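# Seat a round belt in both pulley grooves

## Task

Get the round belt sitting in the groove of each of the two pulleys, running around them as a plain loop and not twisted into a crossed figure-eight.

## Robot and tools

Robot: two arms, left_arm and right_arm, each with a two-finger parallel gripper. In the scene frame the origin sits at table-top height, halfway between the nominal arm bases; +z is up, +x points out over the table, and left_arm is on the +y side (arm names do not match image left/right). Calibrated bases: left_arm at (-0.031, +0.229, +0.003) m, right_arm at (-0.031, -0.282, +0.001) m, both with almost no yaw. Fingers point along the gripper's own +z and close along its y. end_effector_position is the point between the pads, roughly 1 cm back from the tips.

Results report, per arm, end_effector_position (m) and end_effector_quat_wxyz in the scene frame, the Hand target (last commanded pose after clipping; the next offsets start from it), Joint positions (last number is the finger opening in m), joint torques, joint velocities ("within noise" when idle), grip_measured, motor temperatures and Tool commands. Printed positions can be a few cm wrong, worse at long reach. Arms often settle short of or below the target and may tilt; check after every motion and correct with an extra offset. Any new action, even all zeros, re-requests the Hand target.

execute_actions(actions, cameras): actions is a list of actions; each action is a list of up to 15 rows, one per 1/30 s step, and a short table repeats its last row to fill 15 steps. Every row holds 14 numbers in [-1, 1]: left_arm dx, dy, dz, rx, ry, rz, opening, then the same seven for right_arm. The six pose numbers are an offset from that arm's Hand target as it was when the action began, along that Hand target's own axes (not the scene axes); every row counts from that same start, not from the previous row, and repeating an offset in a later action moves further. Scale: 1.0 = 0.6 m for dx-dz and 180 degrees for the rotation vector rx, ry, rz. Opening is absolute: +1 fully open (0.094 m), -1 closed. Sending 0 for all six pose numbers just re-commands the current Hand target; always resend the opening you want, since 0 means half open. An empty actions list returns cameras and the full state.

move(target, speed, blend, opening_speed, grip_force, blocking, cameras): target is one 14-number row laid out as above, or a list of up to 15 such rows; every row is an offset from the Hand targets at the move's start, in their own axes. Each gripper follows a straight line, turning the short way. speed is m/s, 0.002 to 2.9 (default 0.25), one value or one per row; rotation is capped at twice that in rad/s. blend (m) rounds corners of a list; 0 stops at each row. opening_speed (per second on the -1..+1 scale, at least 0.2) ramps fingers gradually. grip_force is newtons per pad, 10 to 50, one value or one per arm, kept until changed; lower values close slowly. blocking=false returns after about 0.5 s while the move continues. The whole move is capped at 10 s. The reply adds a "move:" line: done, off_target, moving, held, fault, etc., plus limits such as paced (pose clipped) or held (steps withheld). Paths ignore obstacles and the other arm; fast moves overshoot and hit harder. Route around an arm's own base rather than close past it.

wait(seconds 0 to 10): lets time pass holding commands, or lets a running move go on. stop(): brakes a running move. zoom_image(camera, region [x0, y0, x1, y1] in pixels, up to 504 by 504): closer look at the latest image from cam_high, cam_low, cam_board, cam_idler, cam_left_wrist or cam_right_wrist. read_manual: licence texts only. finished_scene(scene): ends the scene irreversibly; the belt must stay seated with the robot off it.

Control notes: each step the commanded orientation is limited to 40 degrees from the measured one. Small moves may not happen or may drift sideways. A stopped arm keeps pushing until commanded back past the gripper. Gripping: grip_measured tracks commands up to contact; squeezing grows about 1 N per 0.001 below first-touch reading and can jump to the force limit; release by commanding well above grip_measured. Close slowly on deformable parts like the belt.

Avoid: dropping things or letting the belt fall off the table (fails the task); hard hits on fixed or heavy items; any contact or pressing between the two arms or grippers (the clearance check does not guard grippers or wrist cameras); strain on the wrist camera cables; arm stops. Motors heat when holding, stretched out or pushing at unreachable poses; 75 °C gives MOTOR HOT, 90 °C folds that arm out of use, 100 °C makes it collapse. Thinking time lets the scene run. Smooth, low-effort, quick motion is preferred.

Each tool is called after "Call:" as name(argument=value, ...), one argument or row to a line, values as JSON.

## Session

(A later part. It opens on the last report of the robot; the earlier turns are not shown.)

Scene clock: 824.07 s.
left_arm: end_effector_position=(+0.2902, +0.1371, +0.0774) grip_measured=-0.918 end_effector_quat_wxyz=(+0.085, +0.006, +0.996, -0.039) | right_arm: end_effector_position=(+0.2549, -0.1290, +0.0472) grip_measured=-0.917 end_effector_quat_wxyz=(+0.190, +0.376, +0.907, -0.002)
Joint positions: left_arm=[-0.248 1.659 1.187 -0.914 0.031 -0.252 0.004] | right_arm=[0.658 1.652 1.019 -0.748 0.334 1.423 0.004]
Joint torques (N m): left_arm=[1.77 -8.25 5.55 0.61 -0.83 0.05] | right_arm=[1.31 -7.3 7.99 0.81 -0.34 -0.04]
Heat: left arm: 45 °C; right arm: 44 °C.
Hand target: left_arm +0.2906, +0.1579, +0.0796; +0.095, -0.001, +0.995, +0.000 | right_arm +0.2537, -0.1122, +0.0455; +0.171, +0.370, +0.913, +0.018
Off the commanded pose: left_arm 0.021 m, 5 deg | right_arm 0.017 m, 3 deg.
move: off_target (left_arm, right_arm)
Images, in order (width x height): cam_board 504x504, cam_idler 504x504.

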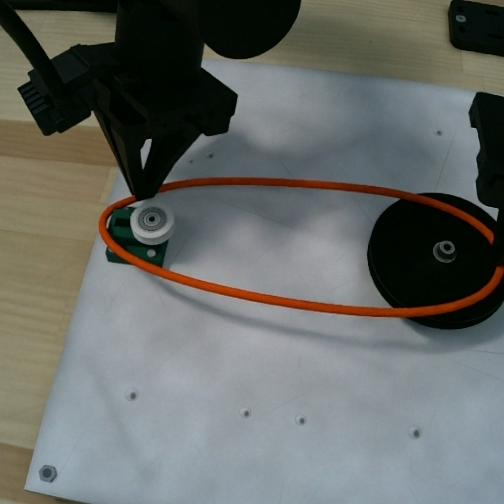

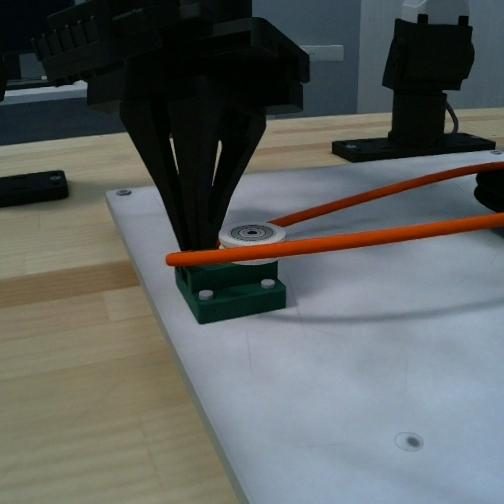

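Call:
move(
  target=[
    [0,0.025,0,0,0,0,-1,0.0,0.0,-0.022,0,0,0.0,-1],
    [0,0.025,0,0,0,0,-1,0.014,0.014,-0.022,0,0,0.0,-1],
  ],
  speed=0.05,
  cameras=["cam_idler","cam_board"],
)

Call:
zoom_image(
  camera="cam_idler",
  region=[120, 150, 320, 350],
)

Call:
zoom_image(
  camera="cam_board",
  region=[50, 130, 250, 330],
)

Scene clock: 835.33 s.
left_arm: end_effector_position=(+0.2882, +0.1476, +0.0731) grip_measured=-0.918 end_effector_quat_wxyz=(+0.076, +0.010, +0.996, -0.047) | right_arm: end_effector_position=(+0.2488, -0.1205, +0.0532) grip_measured=-0.917 end_effector_quat_wxyz=(+0.184, +0.379, +0.907, -0.011)
Joint positions: left_arm=[-0.204 1.659 1.172 -0.914 0.059 -0.203 0.004] | right_arm=[0.693 1.666 1.065 -0.814 0.339 1.468 0.004]
Joint torques (N m): left_arm=[2.29 -9.32 5.67 0.6 -0.98 0.02] | right_arm=[2 -8.31 8.9 0.76 -0.33 -0.04]
Heat: left arm: 46 °C; right arm: 43 °C.
Hand target: left_arm +0.2905, +0.1728, +0.0795; +0.095, +0.000, +0.995, +0.000 | right_arm +0.2495, -0.0991, +0.0568; +0.171, +0.370, +0.913, +0.019
Off the commanded pose: left_arm 0.026 m, 6 deg | right_arm 0.022 m, 4 deg.
move: off_target (left_arm, right_arm)
Images, in order (width x height): cam_board 504x504, cam_idler 504x504.

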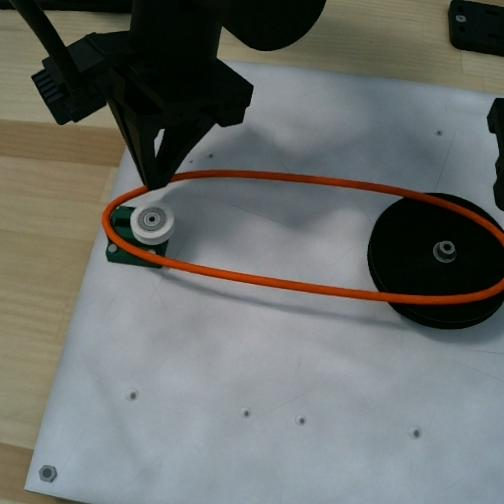

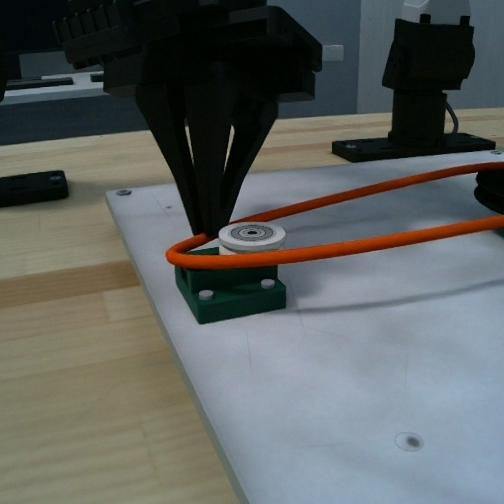

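Scaled by 2.520 from the camera's 504x504 image, which has a finer 720x720 frame.

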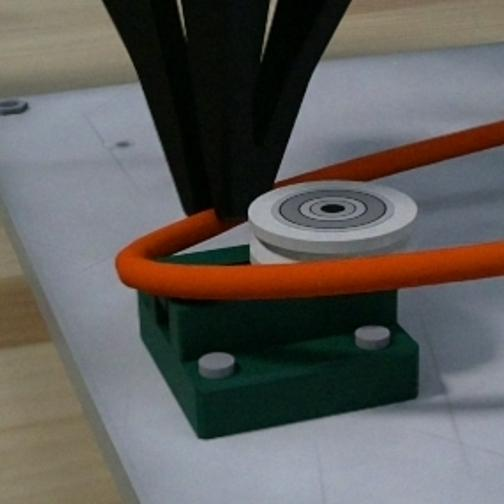

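Scaled by 2.520 from the camera's 504x504 image, which has a finer 720x720 frame.

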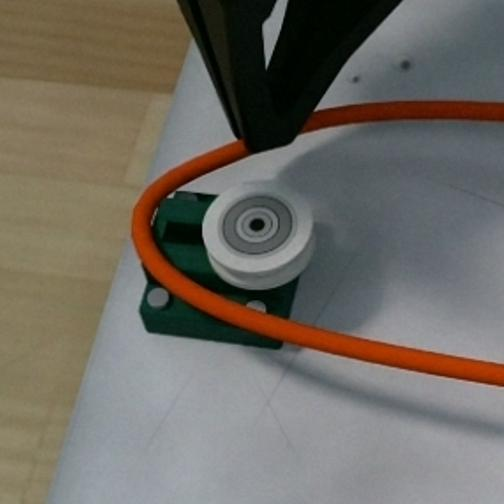

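Call:
move(
  target=[
    [0,0.025,0,0,0,0,-1,0.008,0.008,-0.0,0,0,0.0,-1],
  ],
  speed=0.05,
  cameras=["cam_idler","cam_board"],
)

Call:
zoom_image(
  camera="cam_idler",
  region=[120, 150, 320, 350],
)

Call:
zoom_image(
  camera="cam_board",
  region=[50, 130, 250, 330],
)

Scene clock: 843.53 s.
left_arm: end_effector_position=(+0.2874, +0.1538, +0.0746) grip_measured=-0.918 end_effector_quat_wxyz=(+0.076, +0.016, +0.995, -0.062) | right_arm: end_effector_position=(+0.2502, -0.1183, +0.0537) grip_measured=-0.917 end_effector_quat_wxyz=(+0.190, +0.382, +0.904, -0.016)
Joint positions: left_arm=[-0.166 1.647 1.162 -0.914 0.097 -0.157 0.004] | right_arm=[0.705 1.683 1.082 -0.826 0.357 1.489 0.004]
Joint torques (N m): left_arm=[3.41 -9.03 5.83 0.6 -1.24 0.05] | right_arm=[2.54 -8.32 8.84 0.76 -0.46 -0.05]
Heat: left arm: 47 °C; right arm: 44 °C.
Hand target: left_arm +0.2906, +0.1879, +0.0797; +0.095, -0.001, +0.995, +0.000 | right_arm +0.2494, -0.0924, +0.0561; +0.171, +0.370, +0.913, +0.019
Off the commanded pose: left_arm 0.034 m, 8 deg | right_arm 0.026 m, 5 deg.
move: off_target (left_arm, right_arm)
Images, in order (width x height): cam_board 504x504, cam_idler 504x504.

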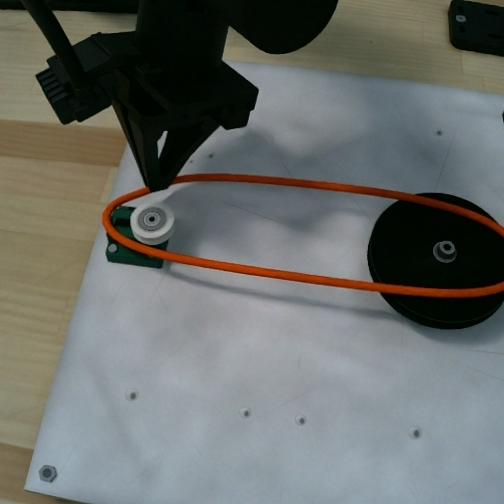

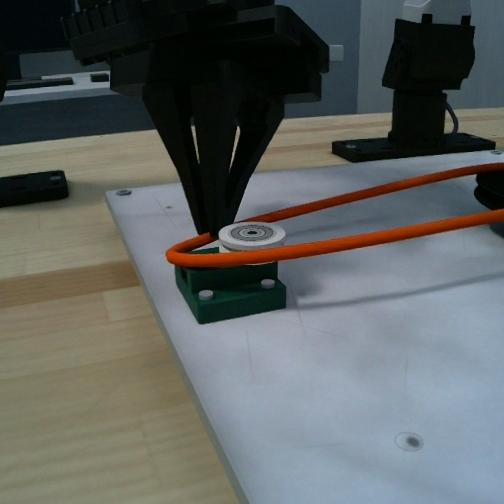

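Scaled by 2.520 from the camera's 504x504 image, which has a finer 720x720 frame.

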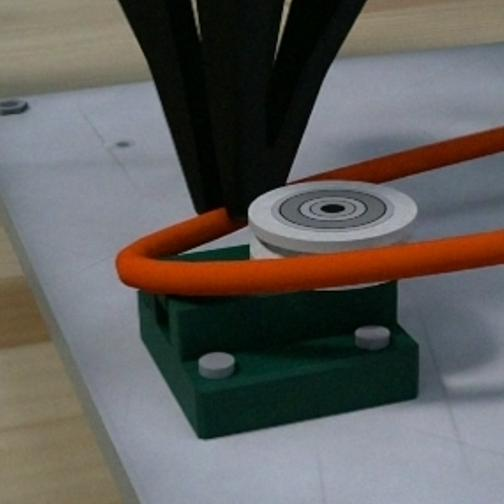

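Scaled by 2.520 from the camera's 504x504 image, which has a finer 720x720 frame.

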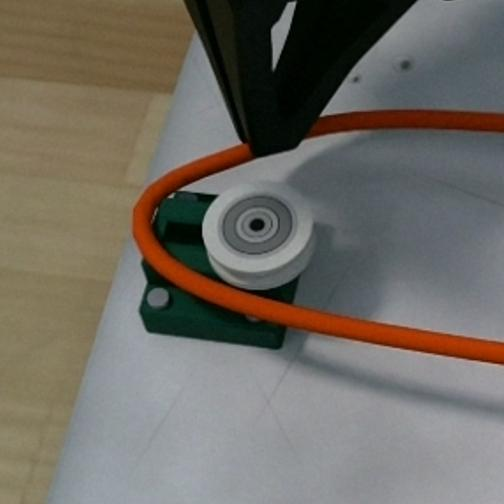

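Call:
move(
  target=[
    [0,0.0,0,0,0,0,-1,0.0,0.03,-0.0,0,0,0.0,-1],
  ],
  speed=0.05,
  cameras=["cam_idler","cam_board"],
)

Call:
zoom_image(
  camera="cam_idler",
  region=[120, 150, 320, 350],
)

Call:
zoom_image(
  camera="cam_board",
  region=[50, 130, 250, 330],
)

Scene clock: 855.10 s.
left_arm: end_effector_position=(+0.2876, +0.1543, +0.0746) grip_measured=-0.918 end_effector_quat_wxyz=(+0.076, +0.016, +0.995, -0.062) | right_arm: end_effector_position=(+0.2528, -0.1157, +0.0544) grip_measured=-0.917 end_effector_quat_wxyz=(+0.180, +0.379, +0.907, -0.041)
Joint positions: left_arm=[-0.164 1.647 1.162 -0.914 0.098 -0.154 0.004] | right_arm=[0.707 1.741 1.158 -0.899 0.361 1.493 0.004]
Joint torques (N m): left_arm=[3.18 -9.07 5.82 0.59 -1.22 0.01] | right_arm=[2.82 -9.33 9.57 1.11 -0.5 -0.12]
Motor temperatures (°C): left_arm=[25 50 38 25 27 23 32] | right_arm=[24 45 37 26 26 22 27]
Heat: left arm: 50 °C; right arm: 45 °C.
Hand target: left_arm +0.2906, +0.1878, +0.0797; +0.095, +0.000, +0.995, +0.000 | right_arm +0.2616, -0.0792, +0.0590; +0.171, +0.370, +0.913, +0.019
Off the commanded pose: left_arm 0.034 m, 8 deg | right_arm 0.038 m, 7 deg.
move: off_target (left_arm, right_arm)
Images, in order (width x height): cam_board 504x504, cam_idler 504x504.

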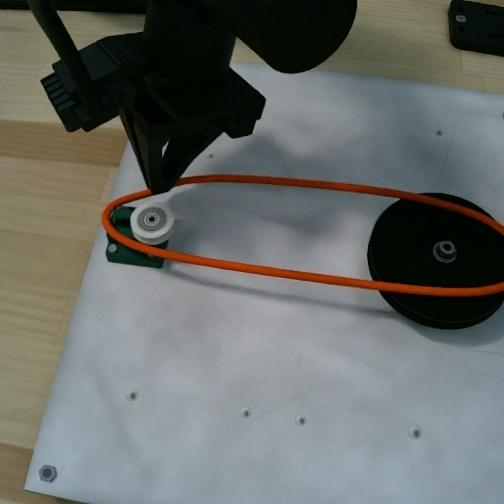

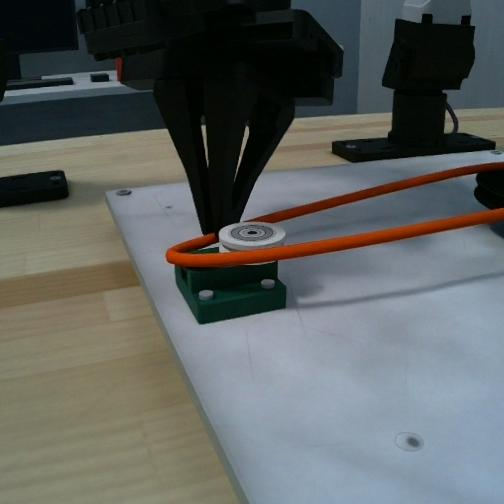

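Scaled by 2.520 from the camera's 504x504 image, which has a finer 720x720 frame.

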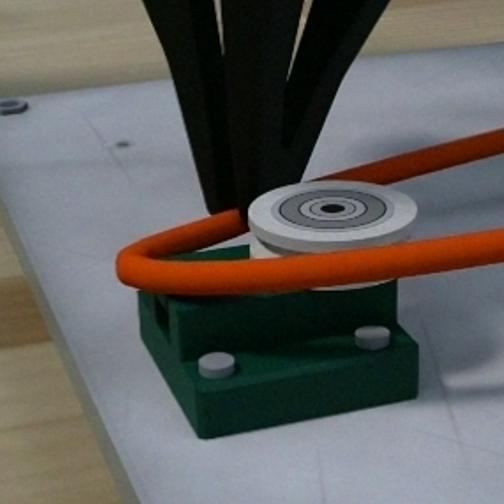

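Scaled by 2.520 from the camera's 504x504 image, which has a finer 720x720 frame.

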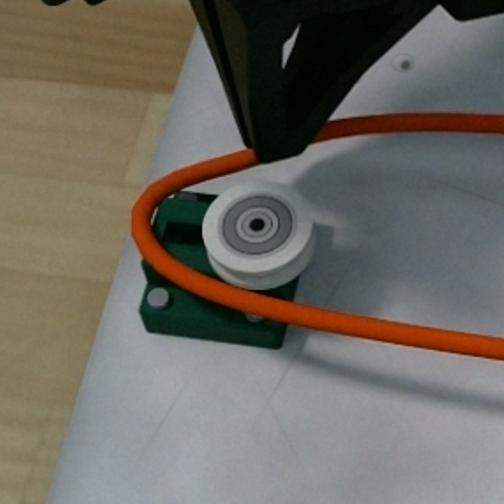

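Call:
move(
  target=[
    [0,0.0,0,0,0,0,-1,0.0,0.0,-0.018,0,0,0.0,-1],
  ],
  speed=0.05,
  cameras=["cam_idler","cam_board"],
)

Call:
zoom_image(
  camera="cam_idler",
  region=[120, 150, 320, 350],
)

Call:
zoom_image(
  camera="cam_board",
  region=[50, 130, 250, 330],
)

Scene clock: 869.53 s.
left_arm: end_effector_position=(+0.2876, +0.1543, +0.0746) grip_measured=-0.918 end_effector_quat_wxyz=(+0.076, +0.016, +0.995, -0.062) | right_arm: end_effector_position=(+0.2517, -0.1160, +0.0588) grip_measured=-0.918 end_effector_quat_wxyz=(+0.181, +0.379, +0.907, -0.047)
Joint positions: left_arm=[-0.164 1.647 1.162 -0.914 0.098 -0.154 0.004] | right_arm=[0.712 1.741 1.176 -0.929 0.368 1.5 0.004]
Joint torques (N m): left_arm=[3.17 -9.06 5.81 0.59 -1.23 0.02] | right_arm=[3 -10.99 9.89 0.97 -0.52 -0.09]
Heat: left arm: 51 °C; right arm: 45 °C.
Hand target: left_arm +0.2906, +0.1878, +0.0797; +0.095, +0.000, +0.995, +0.000 | right_arm +0.2580, -0.0783, +0.0691; +0.171, +0.370, +0.913, +0.019
Off the commanded pose: left_arm 0.034 m, 8 deg | right_arm 0.040 m, 8 deg.
move: off_target (left_arm, right_arm)
Images, in order (width x height): cam_board 504x504, cam_idler 504x504.

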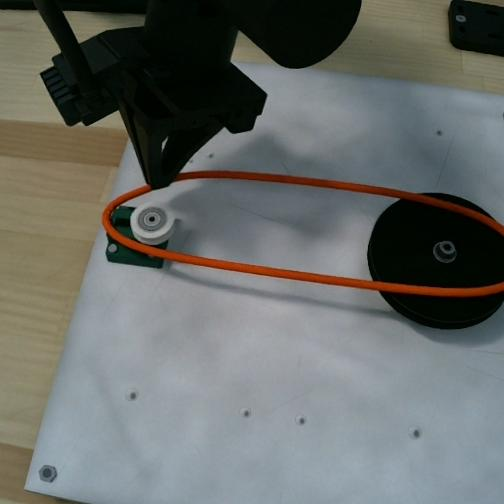

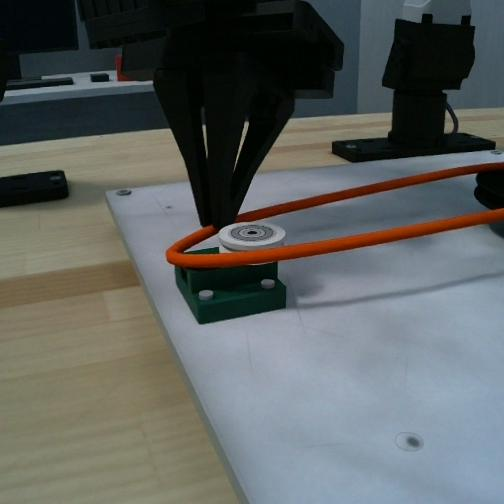

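Scaled by 2.520 from the camera's 504x504 image, which has a finer 720x720 frame.

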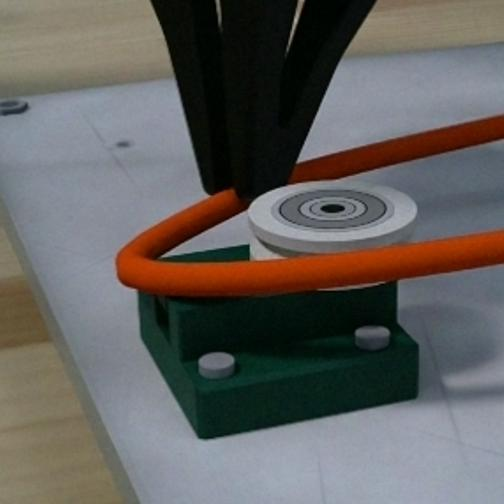

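Scaled by 2.520 from the camera's 504x504 image, which has a finer 720x720 frame.

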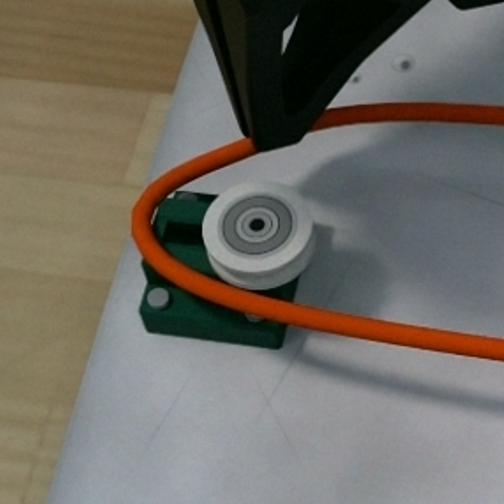

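Call:
move(
  target=[
    [0,-0.05,0,0,0,0,-1,0.0,-0.045,0,0,0,0.0,-1],
    [0,-0.05,0,0,0,0,-1,0.0,-0.045,0,0,-0.06,0.0,-1],
  ],
  speed=0.05,
  cameras=["cam_idler","cam_board"],
)

Call:
zoom_image(
  camera="cam_idler",
  region=[120, 150, 320, 350],
)

Call:
zoom_image(
  camera="cam_board",
  region=[50, 130, 250, 330],
)

Scene clock: 881.03 s.
left_arm: end_effector_position=(+0.2858, +0.1483, +0.0738) grip_measured=-0.918 end_effector_quat_wxyz=(+0.082, +0.010, +0.996, -0.024) | right_arm: end_effector_position=(+0.2389, -0.1022, +0.0658) grip_measured=-0.919 end_effector_quat_wxyz=(+0.249, +0.371, +0.894, -0.023)
Joint positions: left_arm=[-0.231 1.647 1.162 -0.914 0.008 -0.227 0.004] | right_arm=[0.832 1.673 1.085 -0.851 0.49 1.596 0.004]
Joint torques (N m): left_arm=[0.14 -7.32 7.62 0.63 -0.61 -0.24] | right_arm=[1.02 -8.69 5.3 0.8 0.42 0.01]
Heat: left arm: 52 °C; right arm: 46 °C.
Hand target: left_arm +0.2906, +0.1578, +0.0797; +0.095, +0.000, +0.995, +0.000 | right_arm +0.2399, -0.0979, +0.0649; +0.256, +0.370, +0.893, -0.016
Off the commanded pose: left_arm 0.012 m, 3 deg | right_arm 0.005 m, 1 deg.
move: off_target (left_arm)
Images, in order (width x height): cam_board 504x504, cam_idler 504x504.

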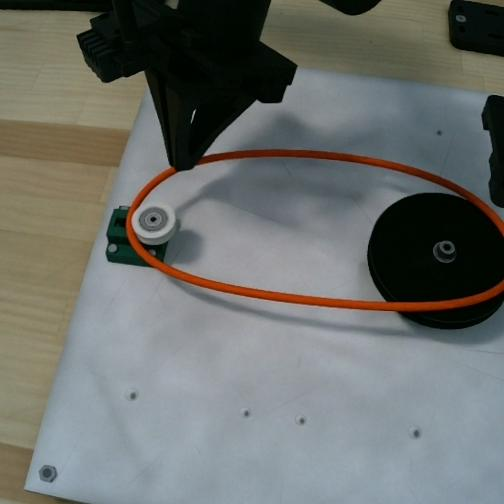

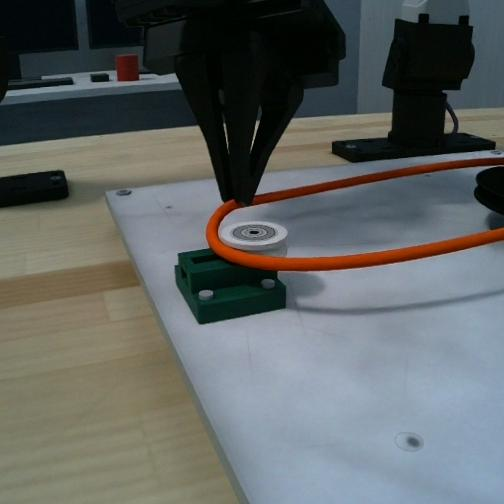

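Scaled by 2.520 from the camera's 504x504 image, which has a finer 720x720 frame.

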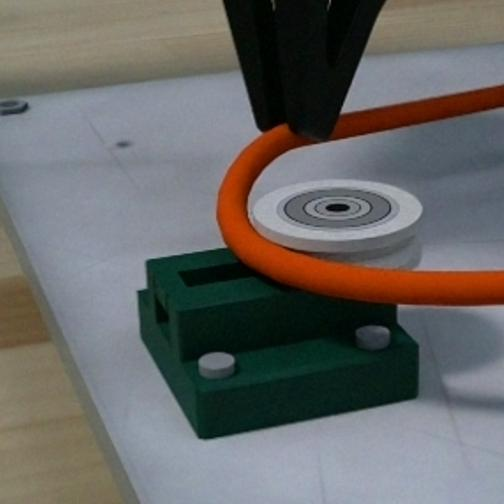

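Scaled by 2.520 from the camera's 504x504 image, which has a finer 720x720 frame.

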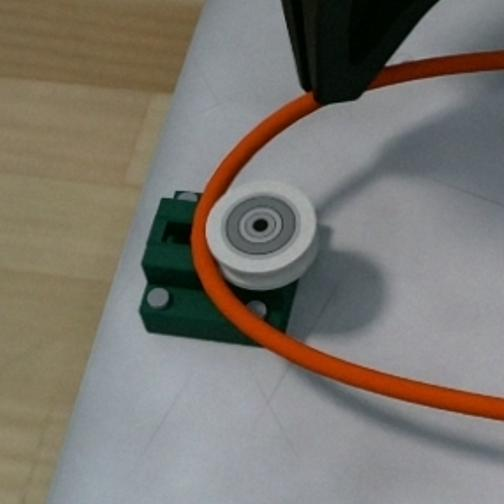

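Call:
move(
  target=[
    [0,0.03,0,0,0,0,-1,-0.0,0.0,0.018,0,0,0.0,-1],
  ],
  speed=0.05,
  cameras=["cam_idler","cam_board"],
)

Call:
zoom_image(
  camera="cam_idler",
  region=[120, 150, 320, 350],
)

Call:
zoom_image(
  camera="cam_board",
  region=[50, 130, 250, 330],
)

Scene clock: 893.80 s.
left_arm: end_effector_position=(+0.2882, +0.1586, +0.0739) grip_measured=-0.918 end_effector_quat_wxyz=(+0.082, +0.008, +0.996, -0.028) | right_arm: end_effector_position=(+0.2444, -0.1011, +0.0593) grip_measured=-0.919 end_effector_quat_wxyz=(+0.257, +0.375, +0.891, -0.017)
Joint positions: left_arm=[-0.19 1.647 1.162 -0.914 0.024 -0.19 0.004] | right_arm=[0.827 1.686 1.066 -0.799 0.5 1.595 0.004]
Joint torques (N m): left_arm=[1.89 -8.49 6.27 0.64 -0.65 -0.04] | right_arm=[0.13 -8.57 5.05 0.79 0.24 -0.15]
Heat: left arm: 51 °C; right arm: 46 °C.
Hand target: left_arm +0.2906, +0.1758, +0.0797; +0.095, -0.001, +0.995, +0.000 | right_arm +0.2447, -0.1003, +0.0555; +0.256, +0.371, +0.893, -0.016
Off the commanded pose: left_arm 0.018 m, 4 deg | right_arm 0.004 m, 1 deg.
move: off_target (left_arm)
Images, in order (width x height): cam_board 504x504, cam_idler 504x504.

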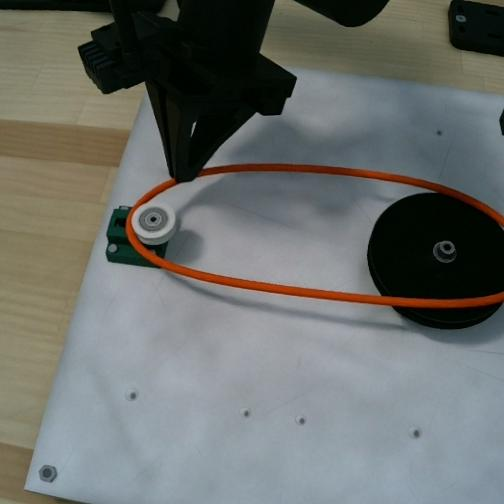

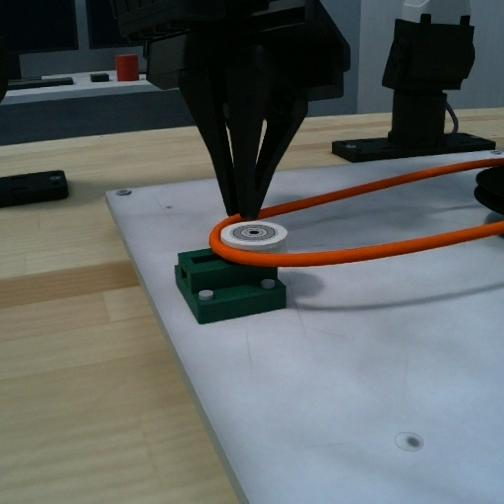

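Scaled by 2.520 from the camera's 504x504 image, which has a finer 720x720 frame.

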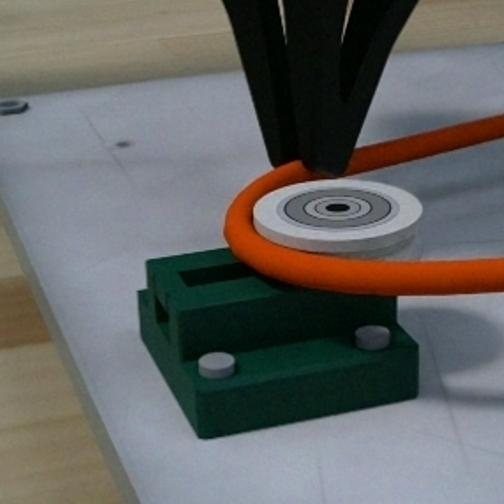

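Scaled by 2.520 from the camera's 504x504 image, which has a finer 720x720 frame.

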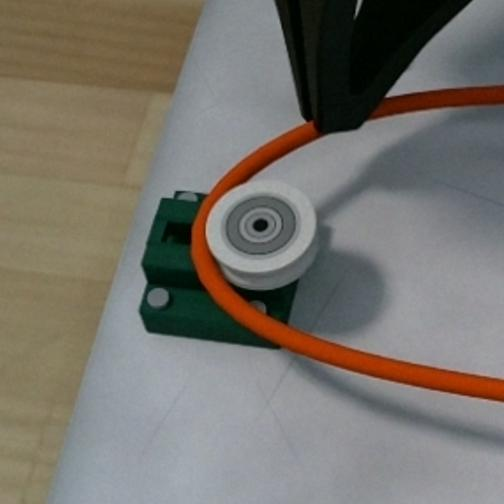

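Call:
move(
  target=[
    [0,0.02,0,0,0,0,-1,-0.0,0.0,0.008,0,0,0.0,-1],
  ],
  speed=0.05,
  cameras=["cam_idler","cam_board"],
)

Call:
zoom_image(
  camera="cam_idler",
  region=[170, 170, 320, 320],
)

Call:
zoom_image(
  camera="cam_board",
  region=[50, 130, 250, 330],
)

Scene clock: 908.00 s.
left_arm: end_effector_position=(+0.2895, +0.1641, +0.0741) grip_measured=-0.918 end_effector_quat_wxyz=(+0.080, +0.011, +0.996, -0.041) | right_arm: end_effector_position=(+0.2476, -0.1010, +0.0565) grip_measured=-0.919 end_effector_quat_wxyz=(+0.259, +0.376, +0.890, -0.013)
Joint positions: left_arm=[-0.156 1.647 1.162 -0.914 0.055 -0.153 0.004] | right_arm=[0.82 1.692 1.058 -0.774 0.501 1.589 0.004]
Joint torques (N m): left_arm=[2.51 -9.02 5.67 0.64 -0.84 0.01] | right_arm=[-0.02 -8.21 4.97 0.75 0.25 -0.16]
Heat: left arm: 51 °C; right arm: 44 °C.
Hand target: left_arm +0.2906, +0.1878, +0.0797; +0.095, +0.000, +0.995, +0.000 | right_arm +0.2468, -0.1013, +0.0512; +0.256, +0.370, +0.893, -0.016
Off the commanded pose: left_arm 0.024 m, 5 deg | right_arm 0.005 m, 1 deg.
move: off_target (left_arm)
Images, in order (width x height): cam_board 504x504, cam_idler 504x504.

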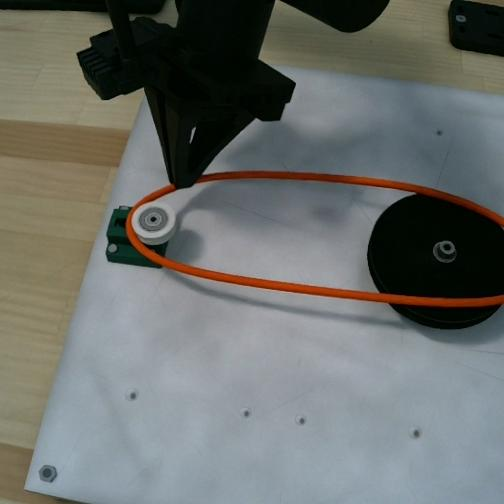

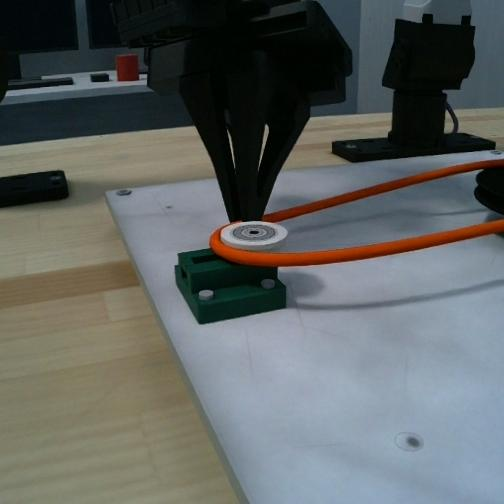

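Scaled by 3.360 from the camera's 504x504 image, which has a finer 720x720 frame.

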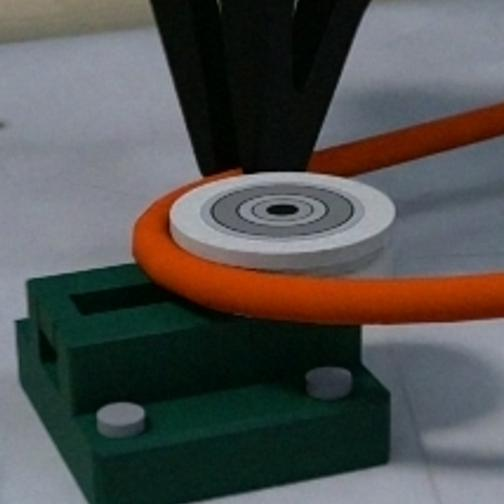

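Scaled by 2.520 from the camera's 504x504 image, which has a finer 720x720 frame.

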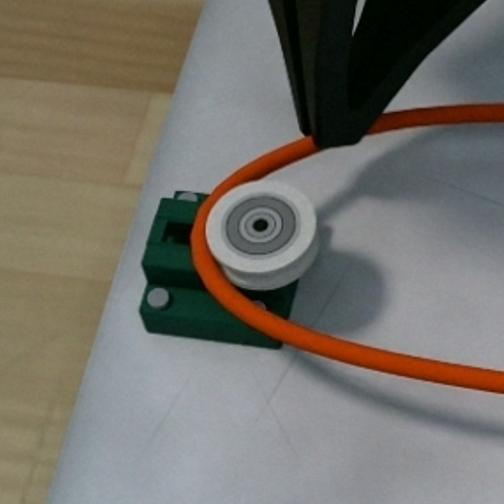

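Call:
move(
  target=[
    [0,0,0,0,0,0,-1,-0.0,0.0,0.0,0,0,0.0,-0.6],
  ],
  opening_speed=0.2,
  cameras=["cam_idler","cam_board"],
)

Call:
zoom_image(
  camera="cam_idler",
  region=[170, 170, 320, 320],
)

Call:
zoom_image(
  camera="cam_board",
  region=[50, 130, 250, 330],
)

Scene clock: 925.03 s.
left_arm: end_effector_position=(+0.2898, +0.1657, +0.0741) grip_measured=-0.918 end_effector_quat_wxyz=(+0.080, +0.010, +0.996, -0.041) | right_arm: end_effector_position=(+0.2495, -0.1000, +0.0572) grip_measured=-0.601 end_effector_quat_wxyz=(+0.263, +0.374, +0.889, -0.011)
Joint positions: left_arm=[-0.151 1.647 1.162 -0.914 0.055 -0.151 0.004] | right_arm=[0.82 1.692 1.058 -0.764 0.506 1.583 0.019]
Joint torques (N m): left_arm=[2.03 -8.96 5.52 0.63 -0.86 -0.01] | right_arm=[0.18 -8.35 4.96 0.71 0.22 -0.12]
Heat: left arm: 53 °C; right arm: 43 °C.
Hand target: left_arm +0.2906, +0.1878, +0.0797; +0.095, +0.000, +0.995, +0.000 | right_arm +0.2468, -0.1013, +0.0512; +0.256, +0.370, +0.893, -0.016
Off the commanded pose: left_arm 0.023 m, 5 deg | right_arm 0.007 m, 1 deg.
move: off_target (left_arm)
Images, in order (width x height): cam_board 504x504, cam_idler 504x504.

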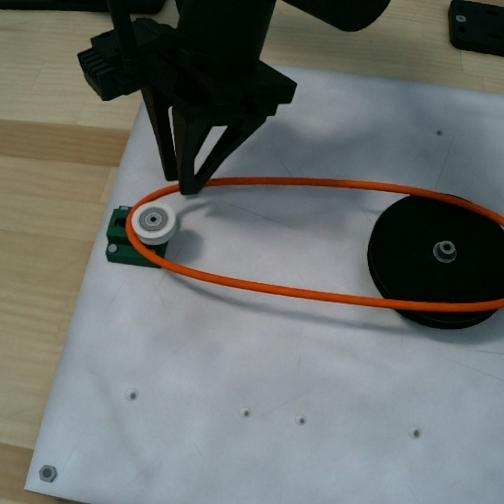

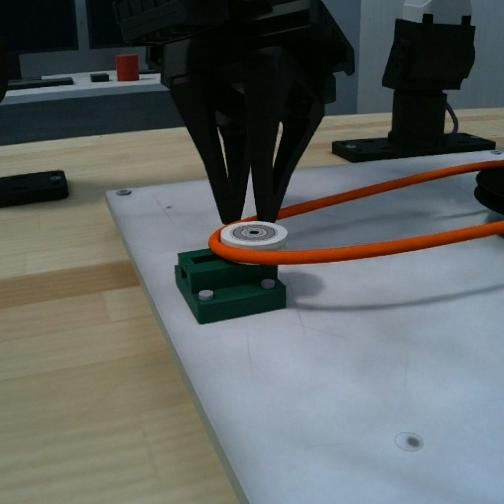

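Scaled by 3.360 from the camera's 504x504 image, which has a finer 720x720 frame.

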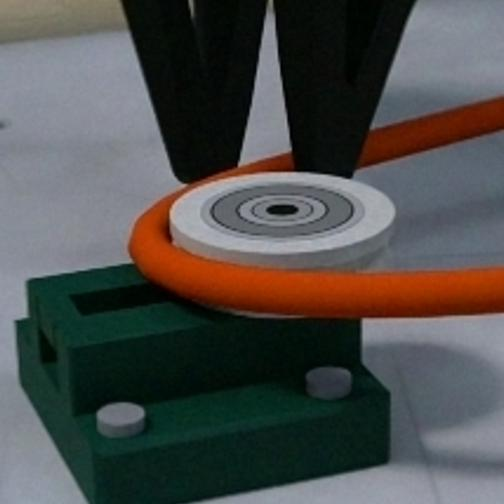

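Scaled by 2.520 from the camera's 504x504 image, which has a finer 720x720 frame.

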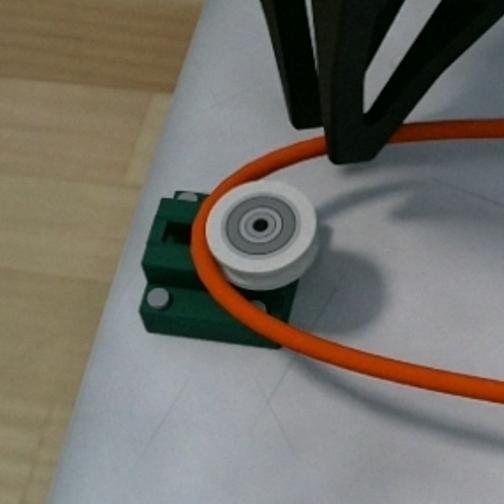

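Call:
move(
  target=[
    [0,0,0,0,0,0,-1,-0.0,0.0,-0.2,0,0,0.0,-0.6],
  ],
  speed=0.1,
  cameras=["cam_idler","cam_board","cam_right_wrist","cam_left_wrist"],
)

Call:
zoom_image(
  camera="cam_idler",
  region=[170, 170, 320, 320],
)

Scene clock: 938.33 s.
left_arm: end_effector_position=(+0.2900, +0.1666, +0.0741) grip_measured=-0.918 end_effector_quat_wxyz=(+0.080, +0.009, +0.996, -0.040) | right_arm: end_effector_position=(+0.1915, -0.0782, +0.1421) grip_measured=-0.601 end_effector_quat_wxyz=(+0.248, +0.364, +0.897, -0.035)
Joint positions: left_arm=[-0.149 1.647 1.162 -0.914 0.054 -0.151 0.004] | right_arm=[1.014 1.63 1.35 -1.281 0.506 1.794 0.019]
Joint torques (N m): left_arm=[1.88 -9.03 5.5 0.63 -0.84 0] | right_arm=[0.58 -10.91 8.69 0.3 0.4 0.02]
Heat: left arm: 53 °C; right arm: 43 °C.
Hand target: left_arm +0.2906, +0.1879, +0.0797; +0.095, -0.001, +0.995, +0.000 | right_arm +0.1935, -0.0750, +0.1556; +0.256, +0.370, +0.893, -0.016
Off the commanded pose: left_arm 0.022 m, 5 deg | right_arm 0.014 m, 3 deg.
move: off_target (left_arm, right_arm)
Images, in order (width x height): cam_board 504x504, cam_idler 504x504, cam_left_wrist 504x504, cam_right_wrist 504x504.

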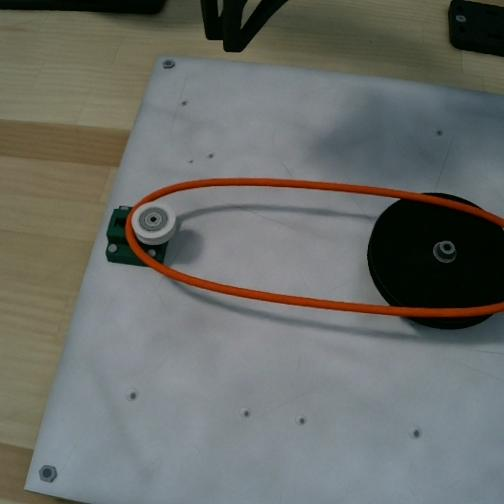

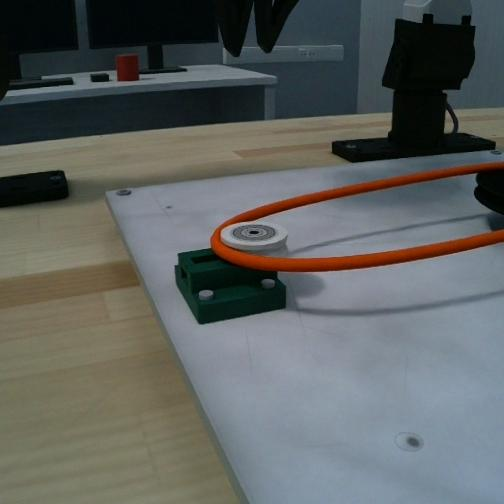

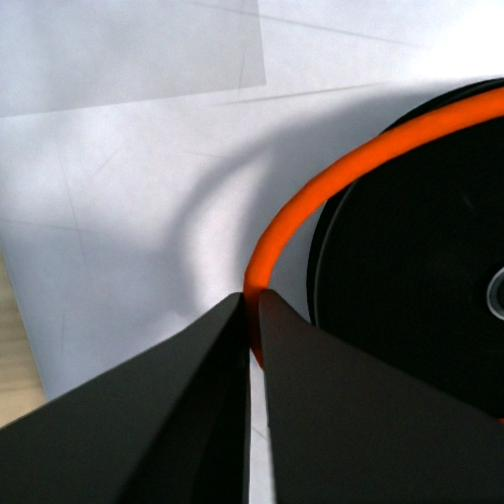

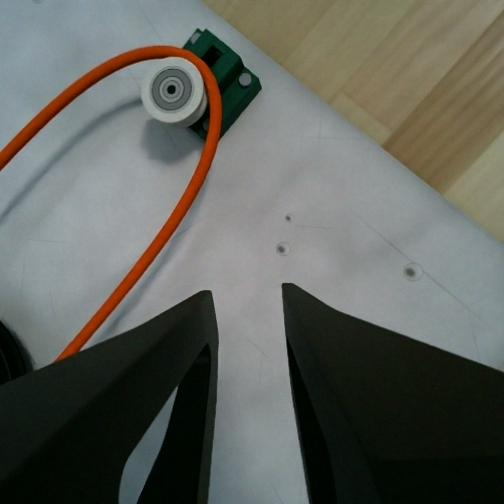

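Scaled by 3.360 from the camera's 504x504 image, which has a finer 720x720 frame.

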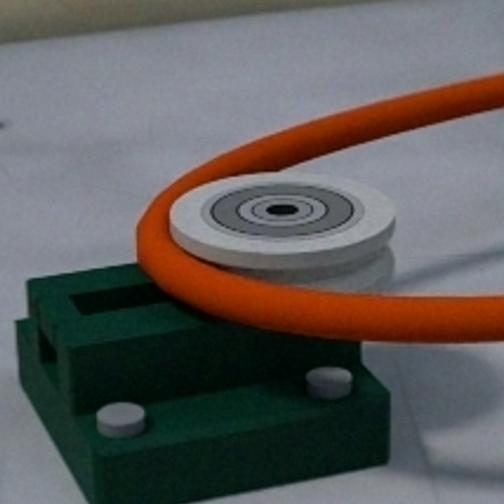

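Call:
move(
  target=[
    [0.067,-0.025,0,0,0,-0.17,-1,-0.0,0.0,0,0,0,0.0,-0.6],
  ],
  speed=0.06,
  cameras=["cam_idler","cam_board","cam_right_wrist","cam_left_wrist"],
)

Scene clock: 962.63 s.
left_arm: end_effector_position=(+0.2509, +0.1591, +0.0683) grip_measured=-0.918 end_effector_quat_wxyz=(+0.071, -0.252, +0.964, -0.053) | right_arm: end_effector_position=(+0.1915, -0.0782, +0.1421) grip_measured=-0.601 end_effector_quat_wxyz=(+0.248, +0.364, +0.897, -0.035)
Joint positions: left_arm=[-0.212 1.511 1.002 -0.886 0.028 -0.74 0.004] | right_arm=[1.014 1.63 1.35 -1.281 0.506 1.794 0.019]
Joint torques (N m): left_arm=[0.23 -7.47 5.65 0.65 -0.78 -0.23] | right_arm=[0.43 -10.7 8.43 0.28 0.45 0.07]
Heat: left arm: 53 °C; right arm: 44 °C.
Hand target: left_arm +0.2511, +0.1727, +0.0720; +0.092, -0.263, +0.960, -0.025 | right_arm +0.1935, -0.0750, +0.1556; +0.256, +0.370, +0.893, -0.016
Off the commanded pose: left_arm 0.014 m, 4 deg | right_arm 0.014 m, 3 deg.
move: off_target (left_arm, right_arm)
Images, in order (width x height): cam_board 504x504, cam_idler 504x504, cam_left_wrist 504x504, cam_right_wrist 504x504.

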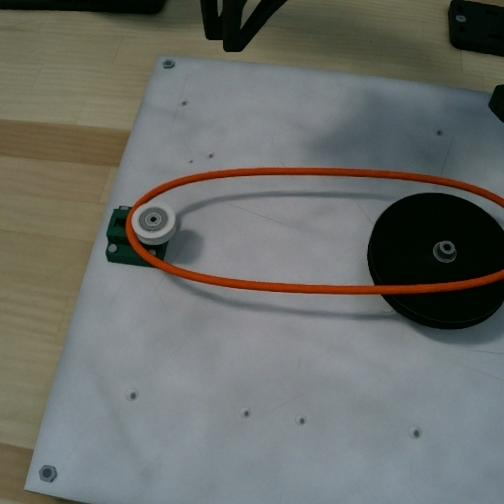

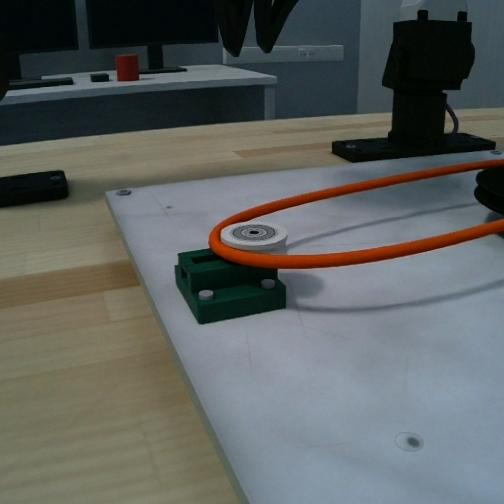

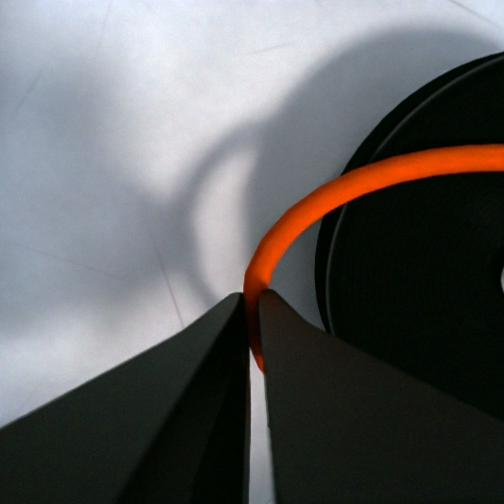

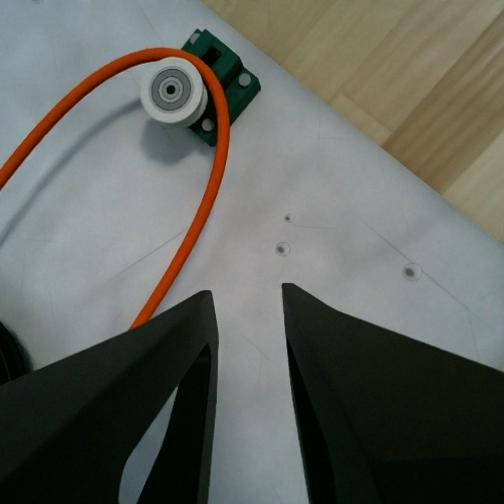

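Call:
move(
  target=[
    [0,0,0.02,0,0,0,-1,0,0,0,0,-0.15,0.05,-0.6],
  ],
  speed=0.08,
  cameras=["cam_idler","cam_right_wrist","cam_left_wrist"],
)

Scene clock: 975.67 s.
left_arm: end_effector_position=(+0.2550, +0.1586, +0.0630) grip_measured=-0.918 end_effector_quat_wxyz=(+0.082, -0.252, +0.963, -0.058) | right_arm: end_effector_position=(+0.1928, -0.0770, +0.1564) grip_measured=-0.601 end_effector_quat_wxyz=(+0.409, +0.362, +0.836, -0.056)
Joint positions: left_arm=[-0.212 1.511 0.976 -0.835 0.026 -0.74 0.004] | right_arm=[1.17 1.713 1.346 -1.377 0.837 2.076 0.019]
Joint torques (N m): left_arm=[0.36 -5.87 5.45 0.66 -0.76 -0.21] | right_arm=[0.64 -8.85 4.97 0.2 0.64 0]
Heat: left arm: 52 °C; right arm: 45 °C.
Hand target: left_arm +0.2535, +0.1727, +0.0602; +0.092, -0.263, +0.960, -0.025 | right_arm +0.1934, -0.0750, +0.1555; +0.457, +0.425, +0.777, -0.082
Off the commanded pose: left_arm 0.014 m, 4 deg | right_arm 0.002 m, 12 deg.
joint sent to its limit (right arm) — joint 6 (wrist roll), upper limit. The joint targets are off in orientation, not in position.
move: off_target (left_arm, right_arm)
Images, in order (width x height): cam_idler 504x504, cam_left_wrist 504x504, cam_right_wrist 504x504.

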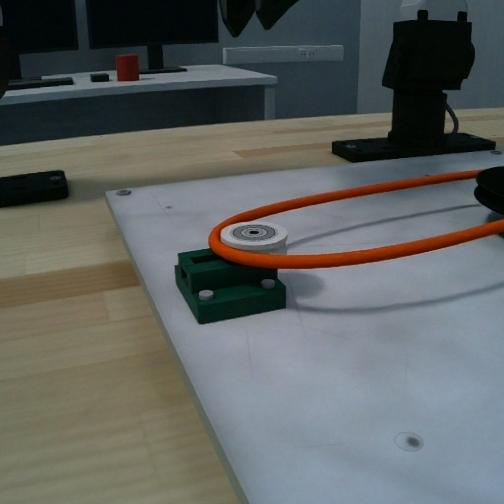

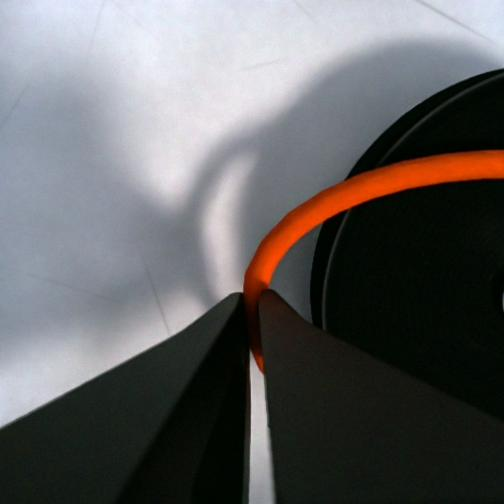

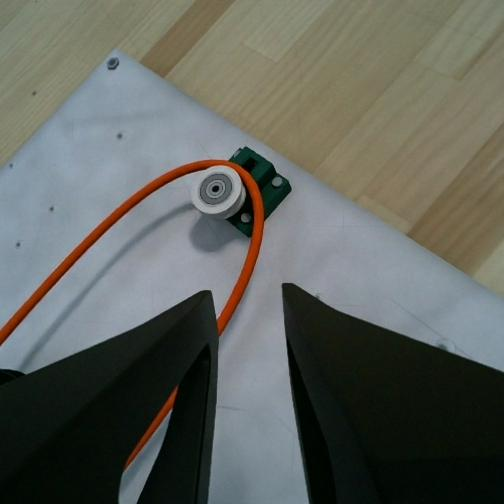

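Call:
move(
  target=[
    [0,0,0,0,0,0,-1,-0.138,0.0145,0.006,0,0,0,-0.6],
    [0,0,0,0,0,0,-1,-0.138,0.0145,0.006,-0.216,0.285,-0.563,-0.6],
  ],
  speed=0.2,
  cameras=["cam_right_wrist"],
)

Scene clock: 1000.83 s.
left_arm: end_effector_position=(+0.2550, +0.1586, +0.0630) grip_measured=-0.918 end_effector_quat_wxyz=(+0.082, -0.252, +0.963, -0.058) | right_arm: end_effector_position=(+0.2184, -0.1217, +0.2145) grip_measured=-0.601 end_effector_quat_wxyz=(+0.045, -0.452, +0.891, -0.002)
Joint positions: left_arm=[-0.212 1.511 0.976 -0.835 0.026 -0.74 0.004] | right_arm=[0.569 1.633 1.729 -1.577 0.014 -0.36 0.019]
Joint torques (N m): left_arm=[0.39 -5.72 5.46 0.67 -0.74 -0.22] | right_arm=[-0.42 -7.8 8.42 0.5 -0.18 -0.07]
Heat: left arm: 48 °C; right arm: 45 °C.
Hand target: left_arm +0.2535, +0.1727, +0.0602; +0.092, -0.263, +0.960, -0.025 | right_arm +0.2205, -0.1199, +0.2205; +0.000, -0.454, +0.891, -0.001
Off the commanded pose: left_arm 0.014 m, 4 deg | right_arm 0.006 m, 5 deg.
joint sent to its limit (right arm) — joint 4 (wrist pitch), lower limit. The joint targets are off in orientation, not in position.
move: off_target (left_arm, right_arm)
Images, in order (width x height): cam_right_wrist 504x504.

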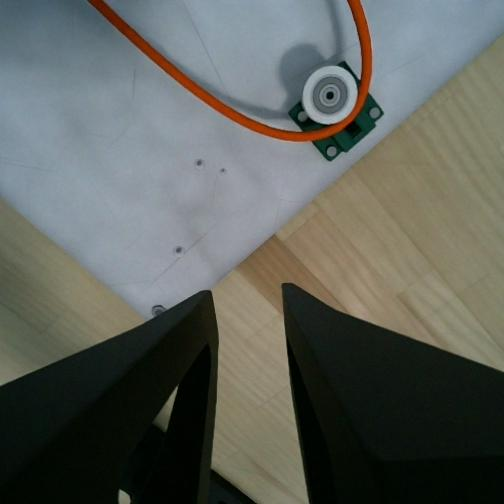

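Call:
move(
  target=[
    [0,0,0,0,0,0,-1,-0.094,0.14,0.168,0,-0.25,0,-0.6],
    [0,0,0,0,0,0,-1,-0.047,0.139,0.237,0,-0.389,0,-0.6],
  ],
  speed=0.15,
  cameras=["cam_right_wrist"],
)

Call:
zoom_image(
  camera="cam_right_wrist",
  region=[180, 0, 340, 160],
)

Scene clock: 1014.90 s.
left_arm: end_effector_position=(+0.2550, +0.1586, +0.0630) grip_measured=-0.918 end_effector_quat_wxyz=(+0.082, -0.252, +0.963, -0.058) | right_arm: end_effector_position=(+0.1702, -0.0467, +0.0789) grip_measured=-0.601 end_effector_quat_wxyz=(+0.510, -0.375, +0.730, +0.256)
Joint positions: left_arm=[-0.212 1.511 0.976 -0.835 0.026 -0.74 0.004] | right_arm=[0.768 1.155 0.057 0.739 -0.151 -0.066 0.019]
Joint torques (N m): left_arm=[0.34 -5.81 5.56 0.69 -0.75 -0.21] | right_arm=[-0.47 -2.44 4.7 2.1 -0.14 -0.04]
Heat: left arm: 47 °C; right arm: 44 °C.
Hand target: left_arm +0.2535, +0.1727, +0.0602; +0.092, -0.263, +0.960, -0.025 | right_arm +0.1696, -0.0482, +0.0780; +0.511, -0.372, +0.730, +0.260
Off the commanded pose: left_arm 0.014 m, 4 deg | right_arm 0.002 m, 1 deg.
move: off_target (left_arm)
Images, in order (width x height): cam_right_wrist 504x504.

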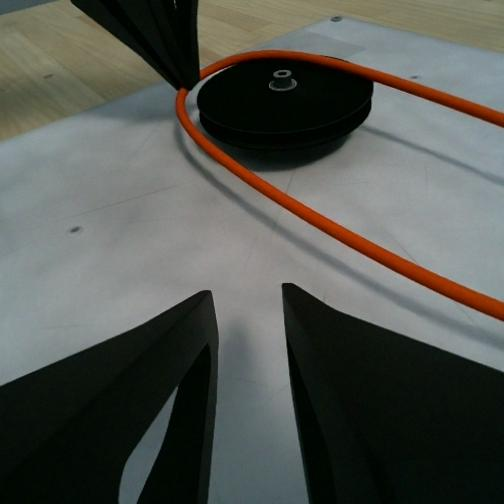

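Scaled by 3.150 from the camera's 504x504 image, which has a finer 720x720 frame.

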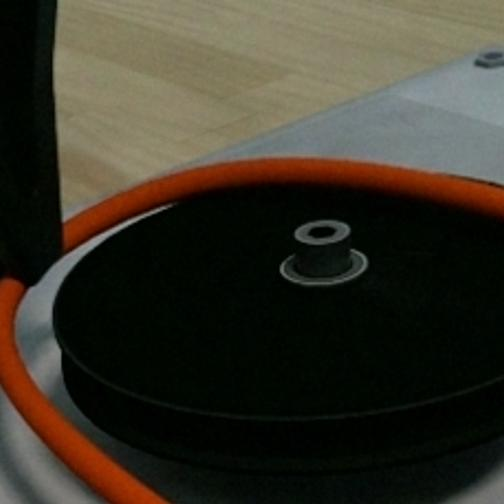

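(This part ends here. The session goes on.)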